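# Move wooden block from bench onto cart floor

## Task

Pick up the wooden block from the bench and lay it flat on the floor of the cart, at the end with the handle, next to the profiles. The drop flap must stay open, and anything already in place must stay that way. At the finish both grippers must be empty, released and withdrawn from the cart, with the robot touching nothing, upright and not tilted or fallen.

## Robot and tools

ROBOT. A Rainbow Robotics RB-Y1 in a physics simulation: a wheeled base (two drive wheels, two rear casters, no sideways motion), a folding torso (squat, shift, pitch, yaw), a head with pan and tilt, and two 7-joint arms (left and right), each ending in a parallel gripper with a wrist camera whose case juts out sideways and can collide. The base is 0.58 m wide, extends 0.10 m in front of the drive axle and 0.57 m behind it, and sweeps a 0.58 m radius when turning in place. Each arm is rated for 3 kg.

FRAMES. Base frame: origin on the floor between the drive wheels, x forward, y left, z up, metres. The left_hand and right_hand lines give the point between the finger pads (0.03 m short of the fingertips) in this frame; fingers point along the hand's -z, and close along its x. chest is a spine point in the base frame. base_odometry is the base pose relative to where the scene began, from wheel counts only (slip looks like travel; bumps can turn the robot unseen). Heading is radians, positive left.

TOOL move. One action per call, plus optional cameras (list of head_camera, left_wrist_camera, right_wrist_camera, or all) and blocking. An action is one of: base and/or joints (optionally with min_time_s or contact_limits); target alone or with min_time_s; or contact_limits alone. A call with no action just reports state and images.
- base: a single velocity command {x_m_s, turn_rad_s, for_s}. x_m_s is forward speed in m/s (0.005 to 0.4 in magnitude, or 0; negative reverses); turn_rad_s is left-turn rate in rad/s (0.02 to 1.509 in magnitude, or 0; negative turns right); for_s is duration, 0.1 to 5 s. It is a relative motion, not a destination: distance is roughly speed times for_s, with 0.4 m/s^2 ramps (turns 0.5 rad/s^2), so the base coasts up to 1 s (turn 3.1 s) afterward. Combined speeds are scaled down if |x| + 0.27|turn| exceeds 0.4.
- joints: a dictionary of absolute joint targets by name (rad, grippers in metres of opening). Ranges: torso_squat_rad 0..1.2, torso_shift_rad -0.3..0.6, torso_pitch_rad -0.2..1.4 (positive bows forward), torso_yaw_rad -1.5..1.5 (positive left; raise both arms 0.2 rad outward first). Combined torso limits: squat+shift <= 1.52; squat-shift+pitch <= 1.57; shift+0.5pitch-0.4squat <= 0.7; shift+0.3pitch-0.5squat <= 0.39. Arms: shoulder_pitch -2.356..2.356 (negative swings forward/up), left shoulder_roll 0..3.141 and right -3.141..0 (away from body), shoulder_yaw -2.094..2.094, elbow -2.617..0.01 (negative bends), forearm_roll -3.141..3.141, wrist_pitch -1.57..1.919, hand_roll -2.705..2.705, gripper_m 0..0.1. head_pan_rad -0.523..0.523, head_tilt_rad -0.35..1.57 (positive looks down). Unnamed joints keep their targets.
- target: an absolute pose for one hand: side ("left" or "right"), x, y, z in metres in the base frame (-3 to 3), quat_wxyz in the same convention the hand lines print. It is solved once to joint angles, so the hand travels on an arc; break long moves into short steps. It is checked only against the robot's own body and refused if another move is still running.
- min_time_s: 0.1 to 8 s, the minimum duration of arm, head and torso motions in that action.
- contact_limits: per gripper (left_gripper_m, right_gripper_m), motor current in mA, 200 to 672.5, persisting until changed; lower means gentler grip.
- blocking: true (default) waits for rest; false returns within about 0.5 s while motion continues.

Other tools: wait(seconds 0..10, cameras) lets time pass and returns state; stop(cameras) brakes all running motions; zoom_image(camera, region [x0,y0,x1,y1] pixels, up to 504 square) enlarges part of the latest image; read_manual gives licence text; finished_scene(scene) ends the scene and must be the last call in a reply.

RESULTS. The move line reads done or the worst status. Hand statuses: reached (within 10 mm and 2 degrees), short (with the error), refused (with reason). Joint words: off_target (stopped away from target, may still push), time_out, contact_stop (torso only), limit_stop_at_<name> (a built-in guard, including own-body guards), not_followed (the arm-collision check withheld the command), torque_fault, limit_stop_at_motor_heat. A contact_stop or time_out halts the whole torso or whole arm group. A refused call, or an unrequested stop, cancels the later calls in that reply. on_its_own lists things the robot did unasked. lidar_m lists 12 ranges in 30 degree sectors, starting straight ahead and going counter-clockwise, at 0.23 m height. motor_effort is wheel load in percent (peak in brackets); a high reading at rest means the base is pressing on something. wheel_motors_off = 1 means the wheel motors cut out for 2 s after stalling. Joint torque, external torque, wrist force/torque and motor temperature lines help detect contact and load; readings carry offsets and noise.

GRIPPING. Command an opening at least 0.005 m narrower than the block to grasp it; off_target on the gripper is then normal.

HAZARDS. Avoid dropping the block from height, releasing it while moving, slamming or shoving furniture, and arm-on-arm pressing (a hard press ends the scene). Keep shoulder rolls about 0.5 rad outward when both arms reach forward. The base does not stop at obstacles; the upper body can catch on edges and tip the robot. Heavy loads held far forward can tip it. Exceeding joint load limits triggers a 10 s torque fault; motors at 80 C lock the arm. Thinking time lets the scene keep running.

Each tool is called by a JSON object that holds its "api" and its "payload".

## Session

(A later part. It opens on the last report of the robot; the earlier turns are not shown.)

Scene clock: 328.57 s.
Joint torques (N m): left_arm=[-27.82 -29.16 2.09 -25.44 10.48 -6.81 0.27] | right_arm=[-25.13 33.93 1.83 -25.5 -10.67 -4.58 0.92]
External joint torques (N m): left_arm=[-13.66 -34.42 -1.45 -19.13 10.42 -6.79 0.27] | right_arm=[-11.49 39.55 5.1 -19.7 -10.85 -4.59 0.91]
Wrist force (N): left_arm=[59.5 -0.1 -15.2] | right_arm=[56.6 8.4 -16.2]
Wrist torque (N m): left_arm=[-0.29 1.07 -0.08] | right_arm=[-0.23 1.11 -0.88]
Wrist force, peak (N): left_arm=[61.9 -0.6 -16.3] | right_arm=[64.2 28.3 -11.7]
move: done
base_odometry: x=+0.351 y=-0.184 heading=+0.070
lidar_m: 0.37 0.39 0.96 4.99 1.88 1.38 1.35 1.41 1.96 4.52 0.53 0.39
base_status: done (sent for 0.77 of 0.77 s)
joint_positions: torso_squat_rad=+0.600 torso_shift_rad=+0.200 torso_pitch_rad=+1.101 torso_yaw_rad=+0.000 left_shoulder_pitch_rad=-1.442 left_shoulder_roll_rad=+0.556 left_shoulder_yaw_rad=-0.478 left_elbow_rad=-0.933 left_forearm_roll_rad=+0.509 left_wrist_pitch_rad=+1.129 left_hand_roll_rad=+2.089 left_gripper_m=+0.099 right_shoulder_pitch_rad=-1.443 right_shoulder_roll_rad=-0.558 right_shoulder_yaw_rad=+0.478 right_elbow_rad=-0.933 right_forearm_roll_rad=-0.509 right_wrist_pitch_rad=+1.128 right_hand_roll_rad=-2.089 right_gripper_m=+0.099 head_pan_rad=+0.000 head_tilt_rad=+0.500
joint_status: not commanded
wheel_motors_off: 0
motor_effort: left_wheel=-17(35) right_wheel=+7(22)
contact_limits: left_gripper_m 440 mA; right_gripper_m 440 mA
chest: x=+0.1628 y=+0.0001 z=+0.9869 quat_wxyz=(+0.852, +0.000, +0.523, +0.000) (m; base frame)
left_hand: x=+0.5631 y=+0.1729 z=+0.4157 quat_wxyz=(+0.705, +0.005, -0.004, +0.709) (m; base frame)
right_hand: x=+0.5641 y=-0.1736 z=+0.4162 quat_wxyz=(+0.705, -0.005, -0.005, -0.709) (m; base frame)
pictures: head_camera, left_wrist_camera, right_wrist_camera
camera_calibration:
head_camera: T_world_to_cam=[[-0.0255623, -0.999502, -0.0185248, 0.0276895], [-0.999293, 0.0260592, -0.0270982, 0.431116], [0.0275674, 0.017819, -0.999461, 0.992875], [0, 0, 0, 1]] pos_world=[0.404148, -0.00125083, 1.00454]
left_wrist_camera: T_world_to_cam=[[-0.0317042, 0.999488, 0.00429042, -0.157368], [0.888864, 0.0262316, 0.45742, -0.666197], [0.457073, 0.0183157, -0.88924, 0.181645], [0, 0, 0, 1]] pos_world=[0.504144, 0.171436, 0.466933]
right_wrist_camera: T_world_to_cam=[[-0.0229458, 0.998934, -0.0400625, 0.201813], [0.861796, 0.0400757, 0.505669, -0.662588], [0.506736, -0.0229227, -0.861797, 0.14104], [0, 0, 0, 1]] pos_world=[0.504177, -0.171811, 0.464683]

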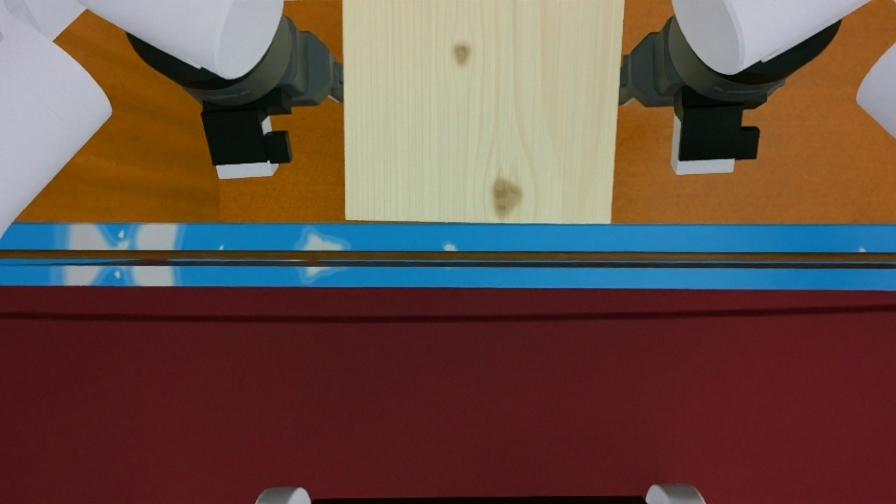

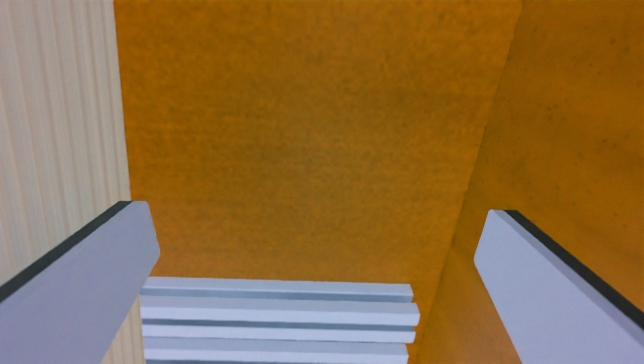

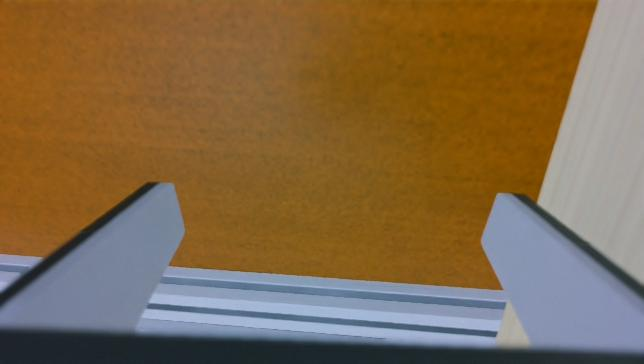

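{"api": "move", "payload": {"joints": {"left_shoulder_pitch_rad": -1.446, "left_shoulder_roll_rad": 0.534, "right_shoulder_pitch_rad": -1.446, "right_shoulder_roll_rad": -0.534}, "min_time_s": 1}}

{"api": "move", "payload": {"joints": {"torso_squat_rad": 0.66, "torso_shift_rad": 0.248, "left_shoulder_pitch_rad": -1.497, "left_shoulder_roll_rad": 0.432, "left_shoulder_yaw_rad": -0.48, "left_elbow_rad": -0.65, "left_forearm_roll_rad": 0.514, "left_wrist_pitch_rad": 0.903, "left_hand_roll_rad": 2.007, "right_shoulder_pitch_rad": -1.497, "right_shoulder_roll_rad": -0.432, "right_shoulder_yaw_rad": 0.48, "right_elbow_rad": -0.65, "right_forearm_roll_rad": -0.514, "right_wrist_pitch_rad": 0.903, "right_hand_roll_rad": -2.007}, "min_time_s": 2.5, "cameras": ["all"]}}

Scene clock: 336.47 s.
Joint torques (N m): left_arm=[-30.54 -31.61 1.94 -27.89 11.25 -7.99 0.25] | right_arm=[-20.63 46.17 3.7 -26.66 -13.72 -2.74 1.5]
External joint torques (N m): left_arm=[-16.41 -36.56 -1.52 -21.52 11.17 -7.97 0.25] | right_arm=[-6.97 51.54 6.91 -20.8 -13.88 -2.76 1.5]
Wrist force (N): left_arm=[61.9 4.5 -15.9] | right_arm=[69.9 26.2 -13.0]
Wrist torque (N m): left_arm=[-0.44 1.16 -0.38] | right_arm=[-0.77 1.75 -1.95]
Wrist force, peak (N): left_arm=[67.9 3.3 -16.0] | right_arm=[73.7 25.8 -14.0]
move: done
base_odometry: x=+0.351 y=-0.184 heading=+0.070
lidar_m: 0.37 0.38 0.95 4.98 1.90 1.40 1.34 1.42 1.97 4.51 0.53 0.39
base_status: not commanded
joint_positions: torso_squat_rad=+0.600 torso_shift_rad=+0.200 torso_pitch_rad=+1.101 torso_yaw_rad=+0.000 left_shoulder_pitch_rad=-1.442 left_shoulder_roll_rad=+0.543 left_shoulder_yaw_rad=-0.478 left_elbow_rad=-0.933 left_forearm_roll_rad=+0.509 left_wrist_pitch_rad=+1.129 left_hand_roll_rad=+2.089 left_gripper_m=+0.076 right_shoulder_pitch_rad=-1.444 right_shoulder_roll_rad=-0.547 right_shoulder_yaw_rad=+0.477 right_elbow_rad=-0.933 right_forearm_roll_rad=-0.509 right_wrist_pitch_rad=+1.128 right_hand_roll_rad=-2.089 right_gripper_m=+0.095 head_pan_rad=+0.000 head_tilt_rad=+0.500
joint_status: all done
wheel_motors_off: 0
motor_effort: left_wheel=-17(18) right_wheel=+10(11)
contact_limits: left_gripper_m 440 mA; right_gripper_m 440 mA
chest: x=+0.1628 y=+0.0001 z=+0.9869 quat_wxyz=(+0.852, +0.000, +0.523, +0.000) (m; base frame)
left_hand: x=+0.5596 y=+0.1648 z=+0.4145 quat_wxyz=(+0.707, +0.004, +0.002, +0.707) (m; base frame)
right_hand: x=+0.5625 y=-0.1667 z=+0.4158 quat_wxyz=(+0.706, -0.002, -0.001, -0.708) (m; base frame)
pictures: none

Scene clock: 339.27 s.
Joint torques (N m): left_arm=[-30.78 -34.77 1.81 -28.25 10.34 -7 0.21] | right_arm=[-26.99 44.33 2.34 -27.1 -10.83 -3.82 1.5]
External joint torques (N m): left_arm=[-16.71 -38.59 -0.41 -22.75 10.25 -6.92 0.21] | right_arm=[-13.38 48.5 4.35 -22.08 -10.95 -3.78 1.5]
Wrist force (N): left_arm=[63.9 3.7 -13.0] | right_arm=[65.0 12.6 -13.3]
Wrist torque (N m): left_arm=[-0.34 1.63 -0.24] | right_arm=[-0.34 1.41 -1.30]
Wrist force, peak (N): left_arm=[78.3 3.7 -14.6] | right_arm=[80.2 11.9 -16.0]
move: done
base_odometry: x=+0.351 y=-0.184 heading=+0.070
lidar_m: 0.37 0.40 0.95 4.99 1.90 1.40 1.35 1.43 1.97 4.52 0.53 0.39
base_status: not commanded
joint_positions: torso_squat_rad=+0.660 torso_shift_rad=+0.248 torso_pitch_rad=+1.100 torso_yaw_rad=+0.000 left_shoulder_pitch_rad=-1.492 left_shoulder_roll_rad=+0.442 left_shoulder_yaw_rad=-0.480 left_elbow_rad=-0.644 left_forearm_roll_rad=+0.511 left_wrist_pitch_rad=+0.905 left_hand_roll_rad=+2.007 left_gripper_m=+0.033 right_shoulder_pitch_rad=-1.494 right_shoulder_roll_rad=-0.444 right_shoulder_yaw_rad=+0.479 right_elbow_rad=-0.644 right_forearm_roll_rad=-0.511 right_wrist_pitch_rad=+0.904 right_hand_roll_rad=-2.007 right_gripper_m=+0.095 head_pan_rad=+0.000 head_tilt_rad=+0.500
joint_status: all done
wheel_motors_off: 0
motor_effort: left_wheel=-18(19) right_wheel=+8(11)
contact_limits: left_gripper_m 440 mA; right_gripper_m 440 mA
chest: x=+0.1837 y=+0.0001 z=+0.9568 quat_wxyz=(+0.852, +0.000, +0.523, +0.000) (m; base frame)
left_hand: x=+0.5680 y=+0.1536 z=+0.3440 quat_wxyz=(+0.708, -0.014, +0.004, +0.706) (m; base frame)
right_hand: x=+0.5696 y=-0.1548 z=+0.3446 quat_wxyz=(+0.707, +0.014, +0.003, -0.707) (m; base frame)
pictures: head_camera, left_wrist_camera, right_wrist_camera
camera_calibration:
head_camera: T_world_to_cam=[[-0.0254621, -0.999504, -0.0185287, 0.0276297], [-0.99929, 0.0259628, -0.0273015, 0.451481], [0.0277691, 0.0178204, -0.999456, 0.962121], [0, 0, 0, 1]] pos_world=[0.425147, -0.00125112, 0.974435]
left_wrist_camera: T_world_to_cam=[[-0.0239439, 0.999113, -0.0346509, -0.128433], [0.881896, 0.0374336, 0.469955, -0.639298], [0.470835, -0.019306, -0.88201, 0.111445], [0, 0, 0, 1]] pos_world=[0.508247, 0.154402, 0.394286]
right_wrist_camera: T_world_to_cam=[[-0.029819, 0.999552, -0.00267212, 0.171408], [0.853046, 0.0268416, 0.521145, -0.634218], [0.520983, 0.0132606, -0.853464, 0.0716049], [0, 0, 0, 1]] pos_world=[0.508824, -0.155257, 0.39209]

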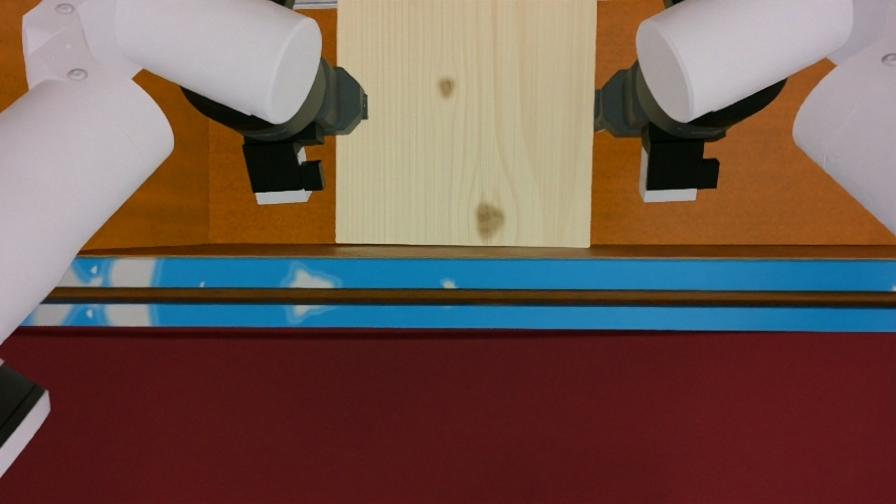

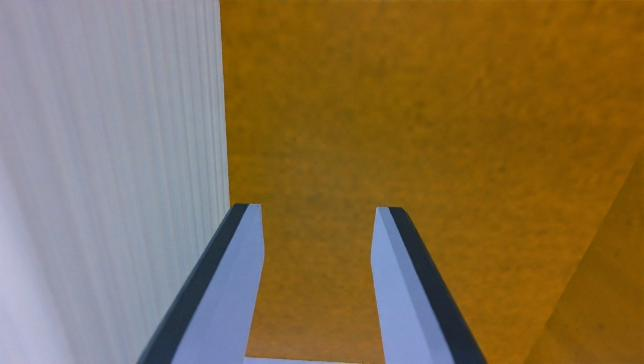

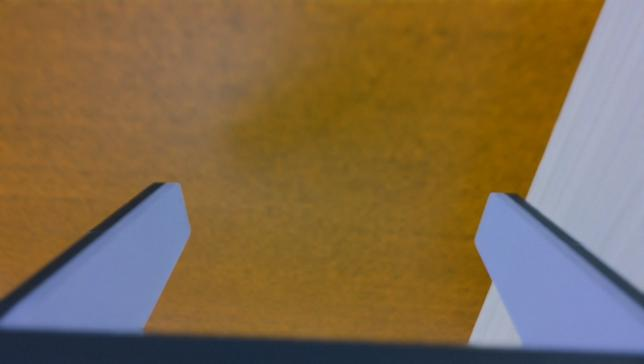

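{"api": "move", "payload": {"base": {"x_m_s": -0.05, "for_s": 0.2}, "joints": {"head_tilt_rad": 0.25}, "cameras": ["head_camera"]}}

{"api": "zoom_image", "payload": {"camera": "head_camera", "region": [150, 60, 654, 400]}}

Scene clock: 342.70 s.
Joint torques (N m): left_arm=[-27.4 -35.22 1.57 -25.89 10.24 -5.47 0.06] | right_arm=[-19.23 44.15 2.94 -23.55 -10.54 -1.53 1.63]
External joint torques (N m): left_arm=[-13.28 -39.01 -0.66 -20.37 10.14 -5.38 0.05] | right_arm=[-5.55 48.29 4.96 -18.49 -10.65 -1.48 1.63]
Wrist force (N): left_arm=[61.8 -0.7 -13.9] | right_arm=[64.3 22.2 -13.3]
Wrist torque (N m): left_arm=[-0.31 1.44 -0.04] | right_arm=[-0.67 1.53 -1.79]
Wrist force, peak (N): left_arm=[64.2 -15.0 -17.8] | right_arm=[62.0 33.2 -13.8]
move: done
base_odometry: x=+0.342 y=-0.185 heading=+0.069
lidar_m: 0.38 0.40 0.97 5.00 1.89 1.39 1.33 1.40 1.94 4.59 0.55 0.39
base_status: done (sent for 0.2 of 0.2 s)
joint_positions: torso_squat_rad=+0.660 torso_shift_rad=+0.248 torso_pitch_rad=+1.100 torso_yaw_rad=+0.000 left_shoulder_pitch_rad=-1.493 left_shoulder_roll_rad=+0.442 left_shoulder_yaw_rad=-0.480 left_elbow_rad=-0.645 left_forearm_roll_rad=+0.511 left_wrist_pitch_rad=+0.904 left_hand_roll_rad=+2.007 left_gripper_m=+0.028 right_shoulder_pitch_rad=-1.496 right_shoulder_roll_rad=-0.444 right_shoulder_yaw_rad=+0.479 right_elbow_rad=-0.645 right_forearm_roll_rad=-0.511 right_wrist_pitch_rad=+0.903 right_hand_roll_rad=-2.007 right_gripper_m=+0.096 head_pan_rad=+0.000 head_tilt_rad=+0.250
joint_status: all done
wheel_motors_off: 0
motor_effort: left_wheel=-22(45) right_wheel=+7(17)
contact_limits: left_gripper_m 440 mA; right_gripper_m 440 mA
chest: x=+0.1837 y=+0.0001 z=+0.9568 quat_wxyz=(+0.852, +0.000, +0.523, +0.000) (m; base frame)
left_hand: x=+0.5688 y=+0.1530 z=+0.3445 quat_wxyz=(+0.708, -0.015, +0.004, +0.706) (m; base frame)
right_hand: x=+0.5712 y=-0.1539 z=+0.3455 quat_wxyz=(+0.708, +0.016, +0.002, -0.706) (m; base frame)
pictures: head_camera
camera_calibration:
head_camera: T_world_to_cam=[[-0.0200857, -0.999504, -0.0242536, 0.0315139], [-0.961453, 0.0259636, -0.273742, 0.690655], [0.274236, 0.0178204, -0.961497, 0.831493], [0, 0, 0, 1]] pos_world=[0.43664, -0.00125112, 0.989304]

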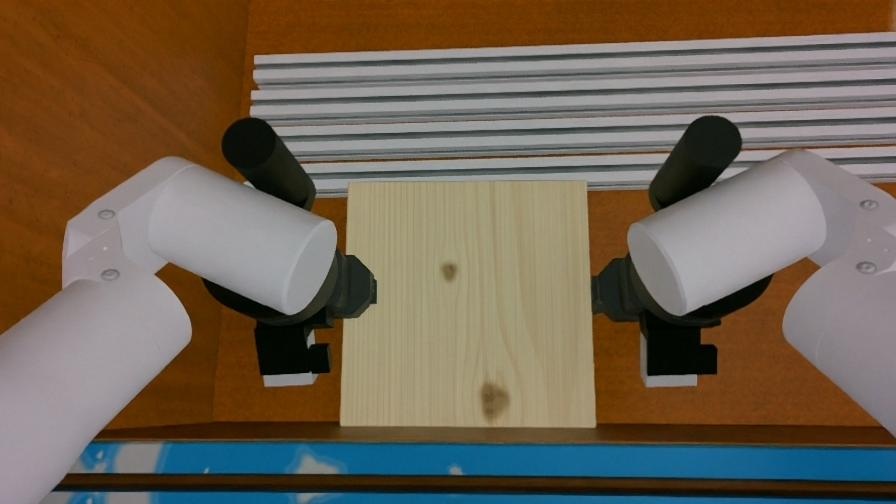

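Scaled by 1.000.

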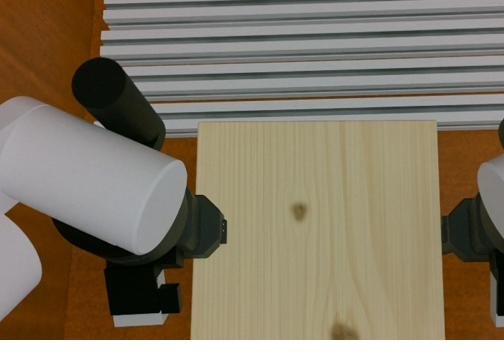

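{"api": "move", "payload": {"base": {"x_m_s": 0.05, "for_s": 0.42}, "cameras": ["all"]}}

Scene clock: 346.47 s.
Joint torques (N m): left_arm=[-27.95 -34.8 1.6 -26.15 10.04 -5.87 0.14] | right_arm=[-30.12 37.92 0.13 -27.57 -9.71 -5.44 0.48]
External joint torques (N m): left_arm=[-13.84 -38.58 -0.62 -20.63 9.94 -5.78 0.13] | right_arm=[-16.52 42.02 2.14 -22.54 -9.83 -5.4 0.48]
Wrist force (N): left_arm=[62.6 0.4 -13.9] | right_arm=[60.2 0.3 -15.4]
Wrist torque (N m): left_arm=[-0.27 1.50 -0.13] | right_arm=[-0.07 1.19 -0.42]
Wrist force, peak (N): left_arm=[64.6 0.8 -13.1] | right_arm=[64.5 22.3 -12.5]
move: done
base_odometry: x=+0.363 y=-0.183 heading=+0.068
lidar_m: 0.35 0.38 0.96 4.92 1.92 1.41 1.35 1.44 1.99 4.51 0.51 0.37
base_status: done (sent for 0.43 of 0.43 s)
joint_positions: torso_squat_rad=+0.660 torso_shift_rad=+0.248 torso_pitch_rad=+1.101 torso_yaw_rad=+0.000 left_shoulder_pitch_rad=-1.493 left_shoulder_roll_rad=+0.441 left_shoulder_yaw_rad=-0.480 left_elbow_rad=-0.645 left_forearm_roll_rad=+0.512 left_wrist_pitch_rad=+0.904 left_hand_roll_rad=+2.007 left_gripper_m=+0.025 right_shoulder_pitch_rad=-1.493 right_shoulder_roll_rad=-0.442 right_shoulder_yaw_rad=+0.479 right_elbow_rad=-0.644 right_forearm_roll_rad=-0.512 right_wrist_pitch_rad=+0.904 right_hand_roll_rad=-2.007 right_gripper_m=+0.099 head_pan_rad=+0.000 head_tilt_rad=+0.250
joint_status: not commanded
wheel_motors_off: 0
motor_effort: left_wheel=-8(20) right_wheel=+10(34)
contact_limits: left_gripper_m 440 mA; right_gripper_m 440 mA
chest: x=+0.1838 y=+0.0001 z=+0.9567 quat_wxyz=(+0.852, +0.000, +0.523, +0.000) (m; base frame)
left_hand: x=+0.5685 y=+0.1530 z=+0.3441 quat_wxyz=(+0.708, -0.014, +0.004, +0.706) (m; base frame)
right_hand: x=+0.5684 y=-0.1538 z=+0.3440 quat_wxyz=(+0.708, +0.014, +0.004, -0.706) (m; base frame)
pictures: head_camera, left_wrist_camera, right_wrist_camera
camera_calibration:
head_camera: T_world_to_cam=[[-0.0201918, -0.999502, -0.0242655, 0.031567], [-0.961598, 0.0260592, -0.273224, 0.690221], [0.27372, 0.0178167, -0.961644, 0.83155], [0, 0, 0, 1]] pos_world=[0.43674, -0.00125082, 0.989006]
left_wrist_camera: T_world_to_cam=[[-0.0234712, 0.999088, -0.0356826, -0.127753], [0.881493, 0.0375198, 0.470703, -0.639736], [0.471613, -0.020406, -0.88157, 0.110848], [0, 0, 0, 1]] pos_world=[0.508648, 0.153901, 0.394288]
right_wrist_camera: T_world_to_cam=[[-0.0309354, 0.99952, -0.00152261, 0.170682], [0.854156, 0.0272274, 0.519303, -0.632816], [0.519095, 0.0147643, -0.854589, 0.0733835], [0, 0, 0, 1]] pos_world=[0.507711, -0.154453, 0.391596]

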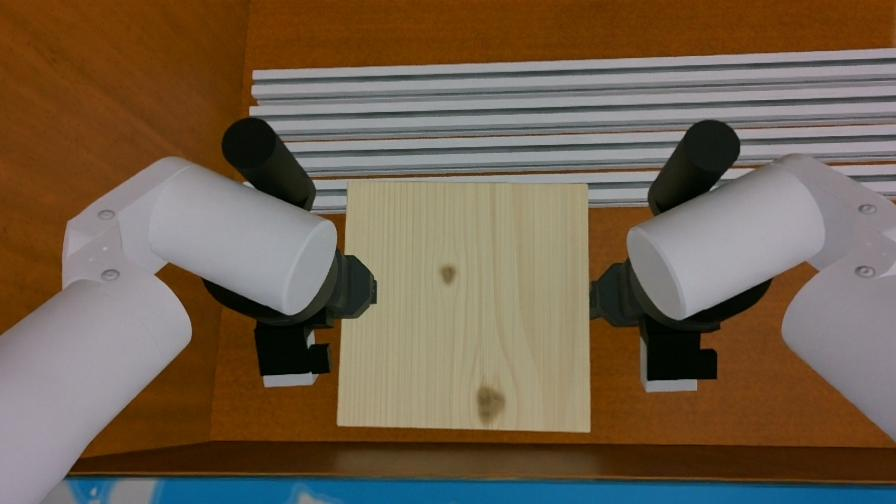

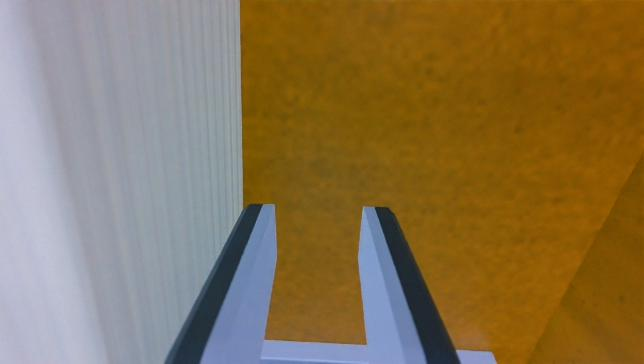

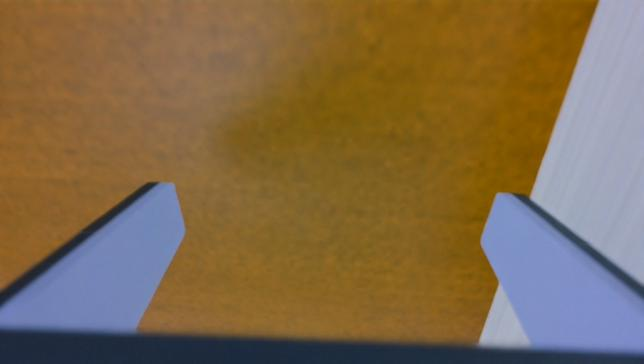

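{"api": "move", "payload": {"base": {"turn_rad_s": 0.05, "for_s": 0.45}}}

{"api": "move", "payload": {"joints": {"torso_squat_rad": 0.7, "torso_shift_rad": 0.27, "torso_pitch_rad": 1.05, "left_shoulder_pitch_rad": -1.531, "left_shoulder_roll_rad": 0.364, "left_shoulder_yaw_rad": -0.481, "left_elbow_rad": -0.408, "left_forearm_roll_rad": 0.515, "left_wrist_pitch_rad": 0.753, "left_hand_roll_rad": 1.952, "right_shoulder_pitch_rad": -1.531, "right_shoulder_roll_rad": -0.364, "right_shoulder_yaw_rad": 0.481, "right_elbow_rad": -0.408, "right_forearm_roll_rad": -0.515, "right_wrist_pitch_rad": 0.753, "right_hand_roll_rad": -1.952}, "min_time_s": 2.5, "cameras": ["all"]}}

Scene clock: 352.40 s.
Joint torques (N m): left_arm=[-27.98 -34.73 1.75 -26.03 10.05 -5.95 0.09] | right_arm=[-30.94 37.18 0.24 -27.96 -9.64 -5.48 0.55]
External joint torques (N m): left_arm=[-13.87 -38.51 -0.48 -20.5 9.96 -5.86 0.09] | right_arm=[-17.35 41.27 2.24 -22.93 -9.76 -5.44 0.55]
Wrist force (N): left_arm=[62.5 1.0 -13.8] | right_arm=[60.7 0.0 -15.3]
Wrist torque (N m): left_arm=[-0.33 1.49 -0.13] | right_arm=[-0.08 1.29 -0.40]
Wrist force, peak (N): left_arm=[63.8 1.2 -14.9] | right_arm=[61.6 0.7 -14.8]
move: done
base_odometry: x=+0.363 y=-0.183 heading=+0.091
lidar_m: 0.36 0.38 0.96 4.75 1.87 1.40 1.35 1.43 2.02 4.20 0.50 0.37
base_status: done (sent for 0.47 of 0.47 s)
joint_positions: torso_squat_rad=+0.660 torso_shift_rad=+0.248 torso_pitch_rad=+1.101 torso_yaw_rad=+0.000 left_shoulder_pitch_rad=-1.493 left_shoulder_roll_rad=+0.441 left_shoulder_yaw_rad=-0.480 left_elbow_rad=-0.645 left_forearm_roll_rad=+0.512 left_wrist_pitch_rad=+0.904 left_hand_roll_rad=+2.007 left_gripper_m=+0.025 right_shoulder_pitch_rad=-1.493 right_shoulder_roll_rad=-0.442 right_shoulder_yaw_rad=+0.479 right_elbow_rad=-0.644 right_forearm_roll_rad=-0.512 right_wrist_pitch_rad=+0.904 right_hand_roll_rad=-2.007 right_gripper_m=+0.099 head_pan_rad=+0.000 head_tilt_rad=+0.250
joint_status: not commanded
wheel_motors_off: 0
motor_effort: left_wheel=-16(29) right_wheel=+13(28)
contact_limits: left_gripper_m 440 mA; right_gripper_m 440 mA
chest: x=+0.1838 y=+0.0001 z=+0.9567 quat_wxyz=(+0.852, +0.000, +0.523, +0.000) (m; base frame)
left_hand: x=+0.5685 y=+0.1529 z=+0.3441 quat_wxyz=(+0.708, -0.014, +0.004, +0.706) (m; base frame)
right_hand: x=+0.5682 y=-0.1538 z=+0.3439 quat_wxyz=(+0.708, +0.014, +0.004, -0.706) (m; base frame)
pictures: none

Scene clock: 355.20 s.
Joint torques (N m): left_arm=[-20.24 -38.34 0.65 -19.99 7.3 -7.3 0.53] | right_arm=[-26.85 39.1 0.13 -22.3 -6.97 -5.59 0.05]
External joint torques (N m): left_arm=[-5.45 -42.04 -0.8 -15.34 7.27 -7.16 0.53] | right_arm=[-12.58 43.03 1.37 -18.11 -7.12 -5.5 0.05]
Wrist force (N): left_arm=[71.0 13.0 49.6] | right_arm=[65.9 -7.2 24.5]
Wrist torque (N m): left_arm=[-0.85 4.80 -0.55] | right_arm=[0.30 4.06 0.05]
Wrist force, peak (N): left_arm=[72.7 14.8 50.5] | right_arm=[66.3 -7.8 24.6]
move: done
base_odometry: x=+0.363 y=-0.183 heading=+0.091
lidar_m: 0.35 0.38 0.95 4.73 1.88 1.40 1.35 1.45 2.01 4.21 0.51 0.37
base_status: not commanded
joint_positions: torso_squat_rad=+0.700 torso_shift_rad=+0.268 torso_pitch_rad=+1.046 torso_yaw_rad=+0.000 left_shoulder_pitch_rad=-1.529 left_shoulder_roll_rad=+0.374 left_shoulder_yaw_rad=-0.481 left_elbow_rad=-0.404 left_forearm_roll_rad=+0.513 left_wrist_pitch_rad=+0.755 left_hand_roll_rad=+1.952 left_gripper_m=+0.063 right_shoulder_pitch_rad=-1.528 right_shoulder_roll_rad=-0.375 right_shoulder_yaw_rad=+0.481 right_elbow_rad=-0.403 right_forearm_roll_rad=-0.513 right_wrist_pitch_rad=+0.754 right_hand_roll_rad=-1.952 right_gripper_m=+0.098 head_pan_rad=+0.000 head_tilt_rad=+0.250
joint_status: all done
wheel_motors_off: 0
motor_effort: left_wheel=-8(17) right_wheel=+10(15)
contact_limits: left_gripper_m 440 mA; right_gripper_m 440 mA
chest: x=+0.1818 y=+0.0001 z=+0.9515 quat_wxyz=(+0.866, +0.000, +0.500, +0.000) (m; base frame)
left_hand: x=+0.5745 y=+0.1641 z=+0.3312 quat_wxyz=(+0.707, -0.019, -0.020, +0.706) (m; base frame)
right_hand: x=+0.5736 y=-0.1645 z=+0.3306 quat_wxyz=(+0.707, +0.018, -0.019, -0.707) (m; base frame)
pictures: head_camera, left_wrist_camera, right_wrist_camera
camera_calibration:
head_camera: T_world_to_cam=[[-0.0185937, -0.999503, -0.0254544, 0.0322844], [-0.945356, 0.0258635, -0.325012, 0.733249], [0.325509, 0.0180203, -0.945367, 0.8022], [0, 0, 0, 1]] pos_world=[0.432659, -0.00115192, 0.99751]
left_wrist_camera: T_world_to_cam=[[-0.0253883, 0.999633, -0.00948078, -0.146952], [0.861436, 0.0266886, 0.507164, -0.638175], [0.507231, 0.00470898, -0.861797, 0.0657332], [0, 0, 0, 1]] pos_world=[0.512675, 0.163621, 0.378915]
right_wrist_camera: T_world_to_cam=[[-0.0280665, 0.999173, -0.0294228, 0.188934], [0.833031, 0.0396487, 0.551804, -0.626698], [0.552514, -0.00902284, -0.833455, 0.0292742], [0, 0, 0, 1]] pos_world=[0.511187, -0.163666, 0.375772]

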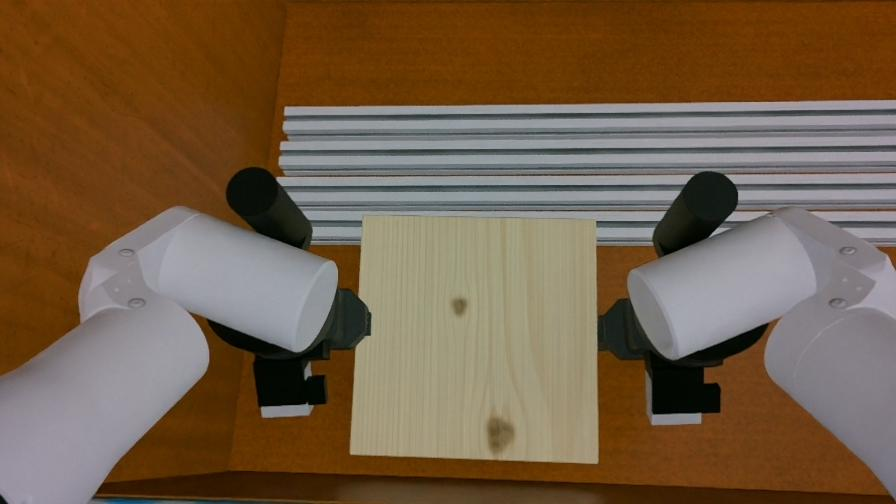

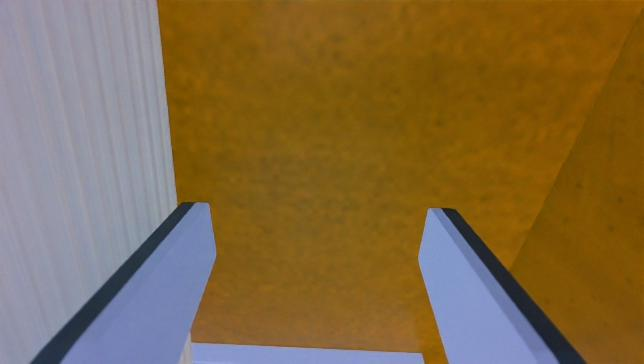

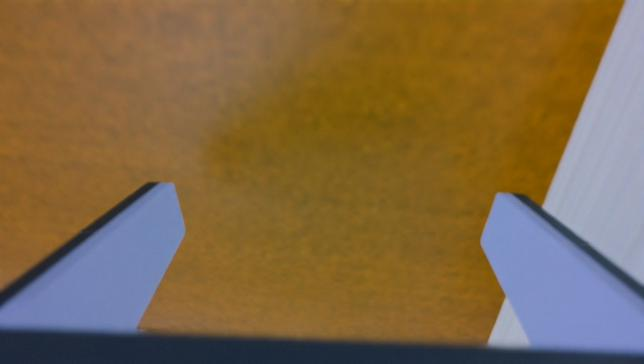

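{"api": "move", "payload": {"joints": {"torso_squat_rad": 0.64}, "min_time_s": 1}}

{"api": "move", "payload": {"base": {"x_m_s": -0.05, "for_s": 0.3}, "cameras": ["head_camera"]}}

{"api": "zoom_image", "payload": {"camera": "head_camera", "region": [300, 150, 700, 503]}}

Scene clock: 364.73 s.
Joint torques (N m): left_arm=[-27.04 -34.24 3.04 -23.55 8.07 -5.12 0.53] | right_arm=[-30.29 36.17 -1.43 -25.26 -7.61 -4.86 0.13]
External joint torques (N m): left_arm=[-12.4 -37.86 1.62 -18.95 8.04 -4.99 0.53] | right_arm=[-16.15 40.05 -0.21 -21.11 -7.76 -4.78 0.13]
Wrist force (N): left_arm=[58.4 0.5 -14.9] | right_arm=[56.3 -0.7 -17.1]
Wrist torque (N m): left_arm=[-0.35 1.27 -0.15] | right_arm=[-0.08 1.05 -0.34]
Wrist force, peak (N): left_arm=[71.8 12.7 49.8] | right_arm=[66.4 -7.6 24.8]
move: done
base_odometry: x=+0.363 y=-0.183 heading=+0.091
lidar_m: 0.36 0.36 0.95 4.71 1.87 1.40 1.35 1.44 2.03 4.20 0.51 0.38
base_status: not commanded
joint_positions: torso_squat_rad=+0.640 torso_shift_rad=+0.270 torso_pitch_rad=+1.051 torso_yaw_rad=+0.000 left_shoulder_pitch_rad=-1.528 left_shoulder_roll_rad=+0.373 left_shoulder_yaw_rad=-0.481 left_elbow_rad=-0.403 left_forearm_roll_rad=+0.513 left_wrist_pitch_rad=+0.754 left_hand_roll_rad=+1.952 left_gripper_m=+0.063 right_shoulder_pitch_rad=-1.527 right_shoulder_roll_rad=-0.374 right_shoulder_yaw_rad=+0.481 right_elbow_rad=-0.403 right_forearm_roll_rad=-0.513 right_wrist_pitch_rad=+0.754 right_hand_roll_rad=-1.952 right_gripper_m=+0.099 head_pan_rad=+0.000 head_tilt_rad=+0.250
joint_status: all done
wheel_motors_off: 0
motor_effort: left_wheel=-14(15) right_wheel=+12(15)
contact_limits: left_gripper_m 440 mA; right_gripper_m 440 mA
chest: x=+0.1905 y=+0.0001 z=+0.9753 quat_wxyz=(+0.865, +0.000, +0.502, +0.000) (m; base frame)
left_hand: x=+0.5790 y=+0.1640 z=+0.3525 quat_wxyz=(+0.707, -0.017, -0.017, +0.706) (m; base frame)
right_hand: x=+0.5786 y=-0.1647 z=+0.3523 quat_wxyz=(+0.707, +0.016, -0.018, -0.707) (m; base frame)
pictures: none

Scene clock: 365.67 s.
Joint torques (N m): left_arm=[-27.85 -33.64 2.85 -23.86 8.15 -4.87 0.49] | right_arm=[-31.45 36.03 -1.49 -26 -7.8 -4.74 0.16]
External joint torques (N m): left_arm=[-13.21 -37.26 1.43 -19.26 8.11 -4.74 0.49] | right_arm=[-17.31 39.91 -0.28 -21.85 -7.96 -4.66 0.16]
Wrist force (N): left_arm=[58.3 1.1 -13.9] | right_arm=[56.9 -0.5 -16.4]
Wrist torque (N m): left_arm=[-0.44 1.34 -0.12] | right_arm=[-0.07 1.09 -0.34]
Wrist force, peak (N): left_arm=[59.7 -0.5 -14.9] | right_arm=[57.3 0.1 -17.4]
move: done
base_odometry: x=+0.348 y=-0.185 heading=+0.090
lidar_m: 0.37 0.39 0.96 4.70 1.86 1.39 1.34 1.42 2.00 4.26 0.52 0.38
base_status: done (sent for 0.3 of 0.3 s)
joint_positions: torso_squat_rad=+0.640 torso_shift_rad=+0.270 torso_pitch_rad=+1.051 torso_yaw_rad=+0.000 left_shoulder_pitch_rad=-1.527 left_shoulder_roll_rad=+0.373 left_shoulder_yaw_rad=-0.481 left_elbow_rad=-0.403 left_forearm_roll_rad=+0.513 left_wrist_pitch_rad=+0.754 left_hand_roll_rad=+1.952 left_gripper_m=+0.063 right_shoulder_pitch_rad=-1.527 right_shoulder_roll_rad=-0.374 right_shoulder_yaw_rad=+0.481 right_elbow_rad=-0.403 right_forearm_roll_rad=-0.513 right_wrist_pitch_rad=+0.754 right_hand_roll_rad=-1.952 right_gripper_m=+0.099 head_pan_rad=+0.000 head_tilt_rad=+0.250
joint_status: not commanded
wheel_motors_off: 0
motor_effort: left_wheel=-16(40) right_wheel=+10(22)
contact_limits: left_gripper_m 440 mA; right_gripper_m 440 mA
chest: x=+0.1905 y=+0.0001 z=+0.9754 quat_wxyz=(+0.865, +0.000, +0.502, +0.000) (m; base frame)
left_hand: x=+0.5788 y=+0.1639 z=+0.3525 quat_wxyz=(+0.707, -0.017, -0.017, +0.706) (m; base frame)
right_hand: x=+0.5784 y=-0.1647 z=+0.3522 quat_wxyz=(+0.707, +0.016, -0.017, -0.707) (m; base frame)
pictures: head_camera
camera_calibration:
head_camera: T_world_to_cam=[[-0.0188597, -0.999504, -0.0252158, 0.0328012], [-0.946743, 0.0259609, -0.320941, 0.745419], [0.321437, 0.0178201, -0.946763, 0.824032], [0, 0, 0, 1]] pos_world=[0.441465, -0.00125112, 1.02023]

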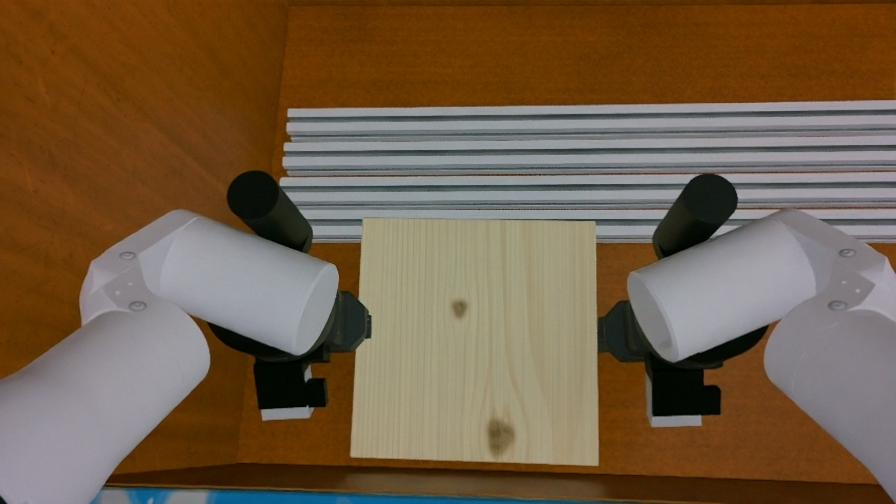

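Scaled by 1.260 from the camera's 896x504 image, which has a finer 1280x720 frame.

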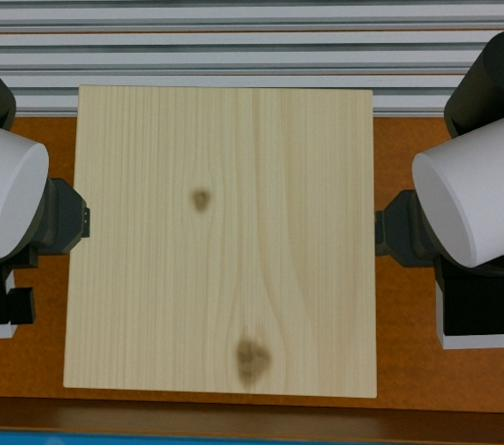

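{"api": "move", "payload": {"joints": {"torso_squat_rad": 0.7}, "min_time_s": 1.5, "cameras": ["head_camera"]}}

{"api": "zoom_image", "payload": {"camera": "head_camera", "region": [300, 150, 700, 503]}}

Scene clock: 370.87 s.
Joint torques (N m): left_arm=[-27.62 -33.66 2.77 -23.98 8.19 -4.98 0.61] | right_arm=[-31.45 35.94 -1.78 -25.81 -7.69 -4.74 0.2]
External joint torques (N m): left_arm=[-12.98 -37.28 1.35 -19.38 8.16 -4.86 0.61] | right_arm=[-17.31 39.82 -0.56 -21.66 -7.84 -4.66 0.2]
Wrist force (N): left_arm=[58.8 0.6 -13.4] | right_arm=[56.7 -1.0 -17.4]
Wrist torque (N m): left_arm=[-0.29 1.42 -0.13] | right_arm=[-0.07 1.06 -0.33]
Wrist force, peak (N): left_arm=[59.3 0.5 -15.5] | right_arm=[57.4 -0.3 -16.9]
move: done
base_odometry: x=+0.348 y=-0.185 heading=+0.090
lidar_m: 0.37 0.39 0.96 4.68 1.87 1.38 1.34 1.43 2.00 4.25 0.53 0.39
base_status: not commanded
joint_positions: torso_squat_rad=+0.700 torso_shift_rad=+0.270 torso_pitch_rad=+1.051 torso_yaw_rad=+0.000 left_shoulder_pitch_rad=-1.527 left_shoulder_roll_rad=+0.373 left_shoulder_yaw_rad=-0.481 left_elbow_rad=-0.403 left_forearm_roll_rad=+0.513 left_wrist_pitch_rad=+0.754 left_hand_roll_rad=+1.952 left_gripper_m=+0.063 right_shoulder_pitch_rad=-1.527 right_shoulder_roll_rad=-0.374 right_shoulder_yaw_rad=+0.481 right_elbow_rad=-0.403 right_forearm_roll_rad=-0.513 right_wrist_pitch_rad=+0.754 right_hand_roll_rad=-1.952 right_gripper_m=+0.099 head_pan_rad=+0.000 head_tilt_rad=+0.250
joint_status: all done
wheel_motors_off: 0
motor_effort: left_wheel=-16(16) right_wheel=+11(13)
contact_limits: left_gripper_m 440 mA; right_gripper_m 440 mA
chest: x=+0.1834 y=+0.0001 z=+0.9503 quat_wxyz=(+0.865, +0.000, +0.501, +0.000) (m; base frame)
left_hand: x=+0.5719 y=+0.1639 z=+0.3275 quat_wxyz=(+0.707, -0.017, -0.017, +0.706) (m; base frame)
right_hand: x=+0.5715 y=-0.1647 z=+0.3272 quat_wxyz=(+0.707, +0.016, -0.018, -0.707) (m; base frame)
pictures: head_camera
camera_calibration:
head_camera: T_world_to_cam=[[-0.0188544, -0.999504, -0.0252213, 0.032042], [-0.946672, 0.0259617, -0.32115, 0.730945], [0.321646, 0.0178212, -0.946692, 0.80245], [0, 0, 0, 1]] pos_world=[0.434464, -0.00125113, 0.995225]

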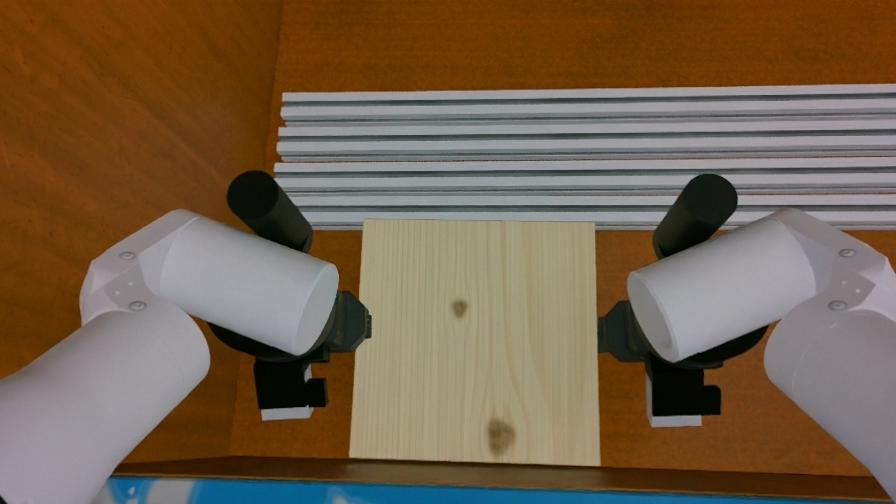

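Scaled by 1.260 from the camera's 896x504 image, which has a finer 1280x720 frame.

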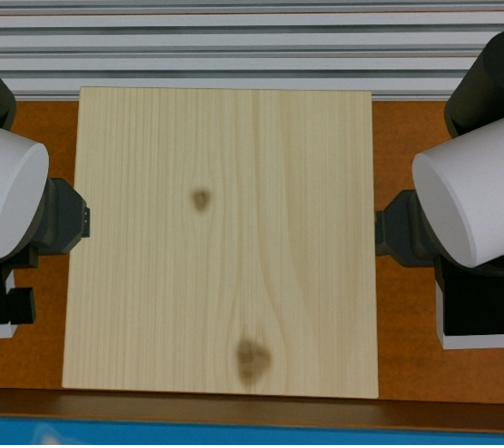

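{"api": "move", "payload": {"base": {"x_m_s": 0.04, "for_s": 0.13}}}

{"api": "move", "payload": {"joints": {"torso_squat_rad": 0.74}, "min_time_s": 1.5}}

{"api": "move", "payload": {"joints": {"torso_squat_rad": 0.765}, "min_time_s": 1.5, "cameras": ["head_camera"]}}

{"api": "zoom_image", "payload": {"camera": "head_camera", "region": [300, 150, 700, 503]}}

Scene clock: 374.07 s.
Joint torques (N m): left_arm=[-27.81 -33.72 2.88 -24.39 8.14 -4.98 0.55] | right_arm=[-32.12 35.82 -1.56 -26.12 -7.66 -4.82 0.13]
External joint torques (N m): left_arm=[-13.18 -37.33 1.45 -19.78 8.11 -4.85 0.55] | right_arm=[-17.99 39.7 -0.34 -21.97 -7.82 -4.75 0.13]
Wrist force (N): left_arm=[58.9 0.4 -13.5] | right_arm=[56.4 -0.6 -17.3]
Wrist torque (N m): left_arm=[-0.26 1.42 -0.10] | right_arm=[-0.11 1.00 -0.36]
Wrist force, peak (N): left_arm=[59.8 0.8 -12.7] | right_arm=[57.4 0.8 -17.8]
move: done
base_odometry: x=+0.354 y=-0.184 heading=+0.089
lidar_m: 0.36 0.38 0.96 4.72 1.87 1.39 1.34 1.44 2.01 4.26 0.53 0.38
base_status: done (sent for 0.13 of 0.13 s)
joint_positions: torso_squat_rad=+0.700 torso_shift_rad=+0.270 torso_pitch_rad=+1.051 torso_yaw_rad=+0.000 left_shoulder_pitch_rad=-1.527 left_shoulder_roll_rad=+0.373 left_shoulder_yaw_rad=-0.481 left_elbow_rad=-0.403 left_forearm_roll_rad=+0.513 left_wrist_pitch_rad=+0.754 left_hand_roll_rad=+1.952 left_gripper_m=+0.063 right_shoulder_pitch_rad=-1.527 right_shoulder_roll_rad=-0.374 right_shoulder_yaw_rad=+0.481 right_elbow_rad=-0.403 right_forearm_roll_rad=-0.513 right_wrist_pitch_rad=+0.754 right_hand_roll_rad=-1.952 right_gripper_m=+0.099 head_pan_rad=+0.000 head_tilt_rad=+0.250
joint_status: not commanded
wheel_motors_off: 0
motor_effort: left_wheel=-9(25) right_wheel=+12(36)
contact_limits: left_gripper_m 440 mA; right_gripper_m 440 mA
chest: x=+0.1835 y=+0.0001 z=+0.9502 quat_wxyz=(+0.865, +0.000, +0.502, +0.000) (m; base frame)
left_hand: x=+0.5719 y=+0.1639 z=+0.3274 quat_wxyz=(+0.708, -0.017, -0.017, +0.706) (m; base frame)
right_hand: x=+0.5714 y=-0.1647 z=+0.3271 quat_wxyz=(+0.707, +0.016, -0.017, -0.707) (m; base frame)
pictures: none

Scene clock: 375.87 s.
Joint torques (N m): left_arm=[-17.32 -36.06 2.6 -19.83 7.39 -7.17 0.78] | right_arm=[-25.9 38.36 -1.7 -23.46 -7.6 -5.55 0.1]
External joint torques (N m): left_arm=[-2.49 -39.74 1.16 -15.17 7.36 -7.02 0.78] | right_arm=[-11.61 42.29 -0.46 -19.27 -7.76 -5.46 0.1]
Wrist force (N): left_arm=[68.3 11.2 59.3] | right_arm=[67.0 -6.9 28.1]
Wrist torque (N m): left_arm=[0.44 5.14 -0.84] | right_arm=[0.38 4.22 -0.06]
Wrist force, peak (N): left_arm=[68.9 12.2 60.4] | right_arm=[68.0 -8.3 31.1]
move: done
base_odometry: x=+0.354 y=-0.184 heading=+0.089
lidar_m: 0.36 0.39 0.96 4.72 1.88 1.39 1.35 1.44 2.01 4.26 0.52 0.38
base_status: not commanded
joint_positions: torso_squat_rad=+0.740 torso_shift_rad=+0.268 torso_pitch_rad=+1.046 torso_yaw_rad=+0.000 left_shoulder_pitch_rad=-1.530 left_shoulder_roll_rad=+0.374 left_shoulder_yaw_rad=-0.481 left_elbow_rad=-0.404 left_forearm_roll_rad=+0.513 left_wrist_pitch_rad=+0.755 left_hand_roll_rad=+1.952 left_gripper_m=+0.062 right_shoulder_pitch_rad=-1.528 right_shoulder_roll_rad=-0.375 right_shoulder_yaw_rad=+0.481 right_elbow_rad=-0.403 right_forearm_roll_rad=-0.513 right_wrist_pitch_rad=+0.754 right_hand_roll_rad=-1.952 right_gripper_m=+0.098 head_pan_rad=+0.000 head_tilt_rad=+0.250
joint_status: all done
wheel_motors_off: 0
motor_effort: left_wheel=-4(10) right_wheel=+15(15)
contact_limits: left_gripper_m 440 mA; right_gripper_m 440 mA
chest: x=+0.1767 y=+0.0001 z=+0.9339 quat_wxyz=(+0.866, +0.000, +0.499, +0.000) (m; base frame)
left_hand: x=+0.5701 y=+0.1634 z=+0.3140 quat_wxyz=(+0.708, -0.020, -0.020, +0.706) (m; base frame)
right_hand: x=+0.5689 y=-0.1646 z=+0.3133 quat_wxyz=(+0.707, +0.018, -0.020, -0.707) (m; base frame)
pictures: none

Scene clock: 377.10 s.
Joint torques (N m): left_arm=[-19.76 -34.21 1.87 -20.01 7.08 -6.89 0.94] | right_arm=[-29.93 38.35 -1.44 -26.15 -8.22 -4.35 0.15]
External joint torques (N m): left_arm=[-4.76 -37.99 0.41 -15.32 7.06 -6.73 0.94] | right_arm=[-15.46 42.33 -0.2 -21.92 -8.39 -4.24 0.15]
Wrist force (N): left_arm=[64.0 9.4 40.4] | right_arm=[60.3 3.8 -18.3]
Wrist torque (N m): left_arm=[0.48 4.24 -0.67] | right_arm=[-0.20 1.13 -0.62]
Wrist force, peak (N): left_arm=[77.3 24.9 122.7] | right_arm=[67.8 -5.7 31.8]
move: contact_stop
base_odometry: x=+0.354 y=-0.184 heading=+0.089
lidar_m: 0.36 0.40 0.96 4.72 1.87 1.38 1.34 1.42 2.00 4.26 0.52 0.39
base_status: not commanded
joint_positions: torso_squat_rad=+0.750 torso_shift_rad=+0.265 torso_pitch_rad=+1.037 torso_yaw_rad=+0.001 left_shoulder_pitch_rad=-1.530 left_shoulder_roll_rad=+0.373 left_shoulder_yaw_rad=-0.481 left_elbow_rad=-0.404 left_forearm_roll_rad=+0.513 left_wrist_pitch_rad=+0.755 left_hand_roll_rad=+1.952 left_gripper_m=+0.062 right_shoulder_pitch_rad=-1.527 right_shoulder_roll_rad=-0.374 right_shoulder_yaw_rad=+0.481 right_elbow_rad=-0.403 right_forearm_roll_rad=-0.513 right_wrist_pitch_rad=+0.754 right_hand_roll_rad=-1.952 right_gripper_m=+0.099 head_pan_rad=+0.000 head_tilt_rad=+0.250
joint_status: torso_squat_rad contact_stop (moved +0.010 of +0.025)
wheel_motors_off: 0
motor_effort: left_wheel=-3(11) right_wheel=+9(19)
contact_limits: left_gripper_m 440 mA; right_gripper_m 440 mA
chest: x=+0.1722 y=+0.0000 z=+0.9321 quat_wxyz=(+0.869, +0.000, +0.496, +0.000) (m; base frame)
left_hand: x=+0.5706 y=+0.1639 z=+0.3157 quat_wxyz=(+0.707, -0.022, -0.023, +0.706) (m; base frame)
right_hand: x=+0.5693 y=-0.1644 z=+0.3144 quat_wxyz=(+0.707, +0.021, -0.022, -0.706) (m; base frame)
pictures: head_camera
camera_calibration:
head_camera: T_world_to_cam=[[-0.0180628, -0.999486, -0.0264858, 0.0323494], [-0.942225, 0.0258783, -0.333979, 0.725717], [0.334492, 0.018923, -0.942208, 0.782463], [0, 0, 0, 1]] pos_world=[0.422646, -0.00125415, 0.980474]

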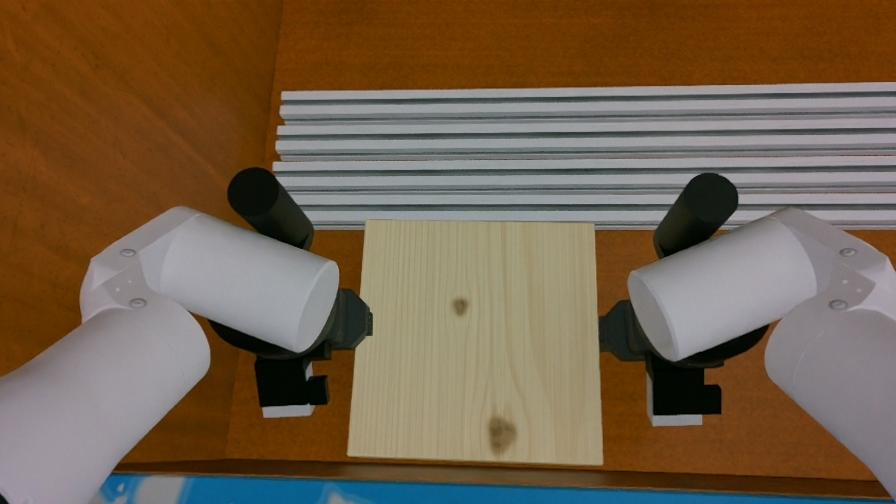

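Scaled by 1.260 from the camera's 896x504 image, which has a finer 1280x720 frame.

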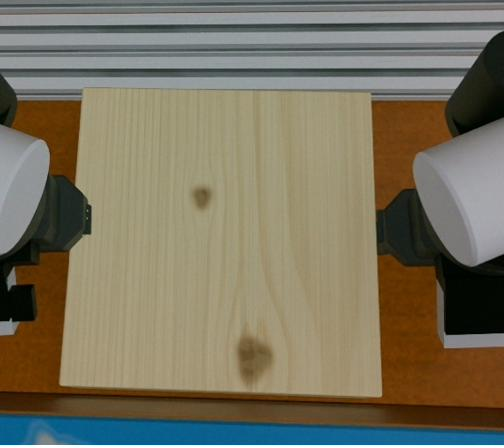

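{"api": "move", "payload": {"contact_limits": {"left_gripper_m": 280, "right_gripper_m": 280}}}

{"api": "move", "payload": {"contact_limits": {"left_gripper_m": 200, "right_gripper_m": 200}, "cameras": ["head_camera"]}}

Scene clock: 379.27 s.
Joint torques (N m): left_arm=[-19.16 -32.74 1.8 -19.26 6.79 -6.79 0.91] | right_arm=[-29.86 34.21 -1.66 -24.29 -7.45 -3.72 0.22]
External joint torques (N m): left_arm=[-4.16 -36.5 0.33 -14.56 6.76 -6.63 0.91] | right_arm=[-15.39 38.17 -0.41 -20.05 -7.61 -3.61 0.22]
Wrist force (N): left_arm=[59.3 8.2 39.0] | right_arm=[52.5 3.6 -17.9]
Wrist torque (N m): left_arm=[0.70 3.98 -0.95] | right_arm=[-0.17 0.95 -0.70]
Wrist force, peak (N): left_arm=[63.8 10.0 40.4] | right_arm=[60.3 3.6 -18.3]
base_odometry: x=+0.354 y=-0.184 heading=+0.089
lidar_m: 0.36 0.40 0.96 4.72 1.86 1.39 1.35 1.43 2.01 4.25 0.51 0.38
base_status: not commanded
joint_positions: torso_squat_rad=+0.750 torso_shift_rad=+0.265 torso_pitch_rad=+1.037 torso_yaw_rad=+0.001 left_shoulder_pitch_rad=-1.530 left_shoulder_roll_rad=+0.373 left_shoulder_yaw_rad=-0.481 left_elbow_rad=-0.404 left_forearm_roll_rad=+0.513 left_wrist_pitch_rad=+0.755 left_hand_roll_rad=+1.952 left_gripper_m=+0.061 right_shoulder_pitch_rad=-1.527 right_shoulder_roll_rad=-0.373 right_shoulder_yaw_rad=+0.481 right_elbow_rad=-0.403 right_forearm_roll_rad=-0.513 right_wrist_pitch_rad=+0.754 right_hand_roll_rad=-1.952 right_gripper_m=+0.095 head_pan_rad=+0.000 head_tilt_rad=+0.250
joint_status: not commanded
wheel_motors_off: 0
motor_effort: left_wheel=-3(3) right_wheel=+7(9)
contact_limits: left_gripper_m 280 mA; right_gripper_m 280 mA
chest: x=+0.1723 y=+0.0000 z=+0.9321 quat_wxyz=(+0.869, +0.000, +0.496, +0.000) (m; base frame)
left_hand: x=+0.5706 y=+0.1636 z=+0.3157 quat_wxyz=(+0.707, -0.023, -0.023, +0.706) (m; base frame)
right_hand: x=+0.5692 y=-0.1634 z=+0.3144 quat_wxyz=(+0.707, +0.022, -0.022, -0.706) (m; base frame)
pictures: none

Scene clock: 379.60 s.
Joint torques (N m): left_arm=[-17.51 -22.44 1.91 -15.37 5.17 -4.86 0.95] | right_arm=[-29.54 33.26 -1.52 -23.6 -7.02 -3.6 0.4]
External joint torques (N m): left_arm=[-2.5 -26.33 0.44 -10.65 5.12 -4.78 0.95] | right_arm=[-15.16 37.3 -0.28 -19.41 -7.19 -3.49 0.4]
Wrist force (N): left_arm=[43.5 5.0 24.8] | right_arm=[49.8 2.9 -14.2]
Wrist torque (N m): left_arm=[0.67 2.90 -0.65] | right_arm=[-0.15 1.30 -0.76]
Wrist force, peak (N): left_arm=[54.1 6.7 31.9] | right_arm=[51.7 2.9 -16.5]
base_odometry: x=+0.354 y=-0.184 heading=+0.089
lidar_m: 0.37 0.39 0.95 4.72 1.87 1.39 1.35 1.43 2.00 4.27 0.51 0.37
base_status: not commanded
joint_positions: torso_squat_rad=+0.750 torso_shift_rad=+0.265 torso_pitch_rad=+1.037 torso_yaw_rad=+0.001 left_shoulder_pitch_rad=-1.530 left_shoulder_roll_rad=+0.371 left_shoulder_yaw_rad=-0.481 left_elbow_rad=-0.405 left_forearm_roll_rad=+0.514 left_wrist_pitch_rad=+0.754 left_hand_roll_rad=+1.952 left_gripper_m=+0.053 right_shoulder_pitch_rad=-1.527 right_shoulder_roll_rad=-0.373 right_shoulder_yaw_rad=+0.481 right_elbow_rad=-0.403 right_forearm_roll_rad=-0.513 right_wrist_pitch_rad=+0.754 right_hand_roll_rad=-1.952 right_gripper_m=+0.094 head_pan_rad=+0.000 head_tilt_rad=+0.250
joint_status: not commanded
wheel_motors_off: 0
motor_effort: left_wheel=-6(6) right_wheel=+9(10)
contact_limits: left_gripper_m 200 mA; right_gripper_m 200 mA
chest: x=+0.1724 y=+0.0000 z=+0.9320 quat_wxyz=(+0.869, +0.000, +0.496, +0.000) (m; base frame)
left_hand: x=+0.5706 y=+0.1615 z=+0.3156 quat_wxyz=(+0.708, -0.024, -0.022, +0.706) (m; base frame)
right_hand: x=+0.5691 y=-0.1633 z=+0.3143 quat_wxyz=(+0.707, +0.022, -0.022, -0.706) (m; base frame)
pictures: head_camera
camera_calibration:
head_camera: T_world_to_cam=[[-0.0181959, -0.999485, -0.0264181, 0.0323363], [-0.942297, 0.0259769, -0.333768, 0.725569], [0.334283, 0.0188205, -0.942285, 0.782405], [0, 0, 0, 1]] pos_world=[0.422746, -0.0012536, 0.980275]

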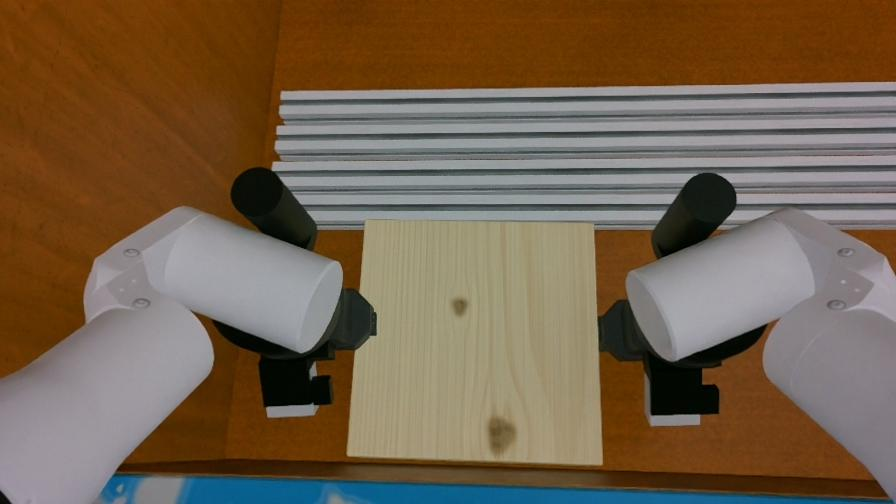

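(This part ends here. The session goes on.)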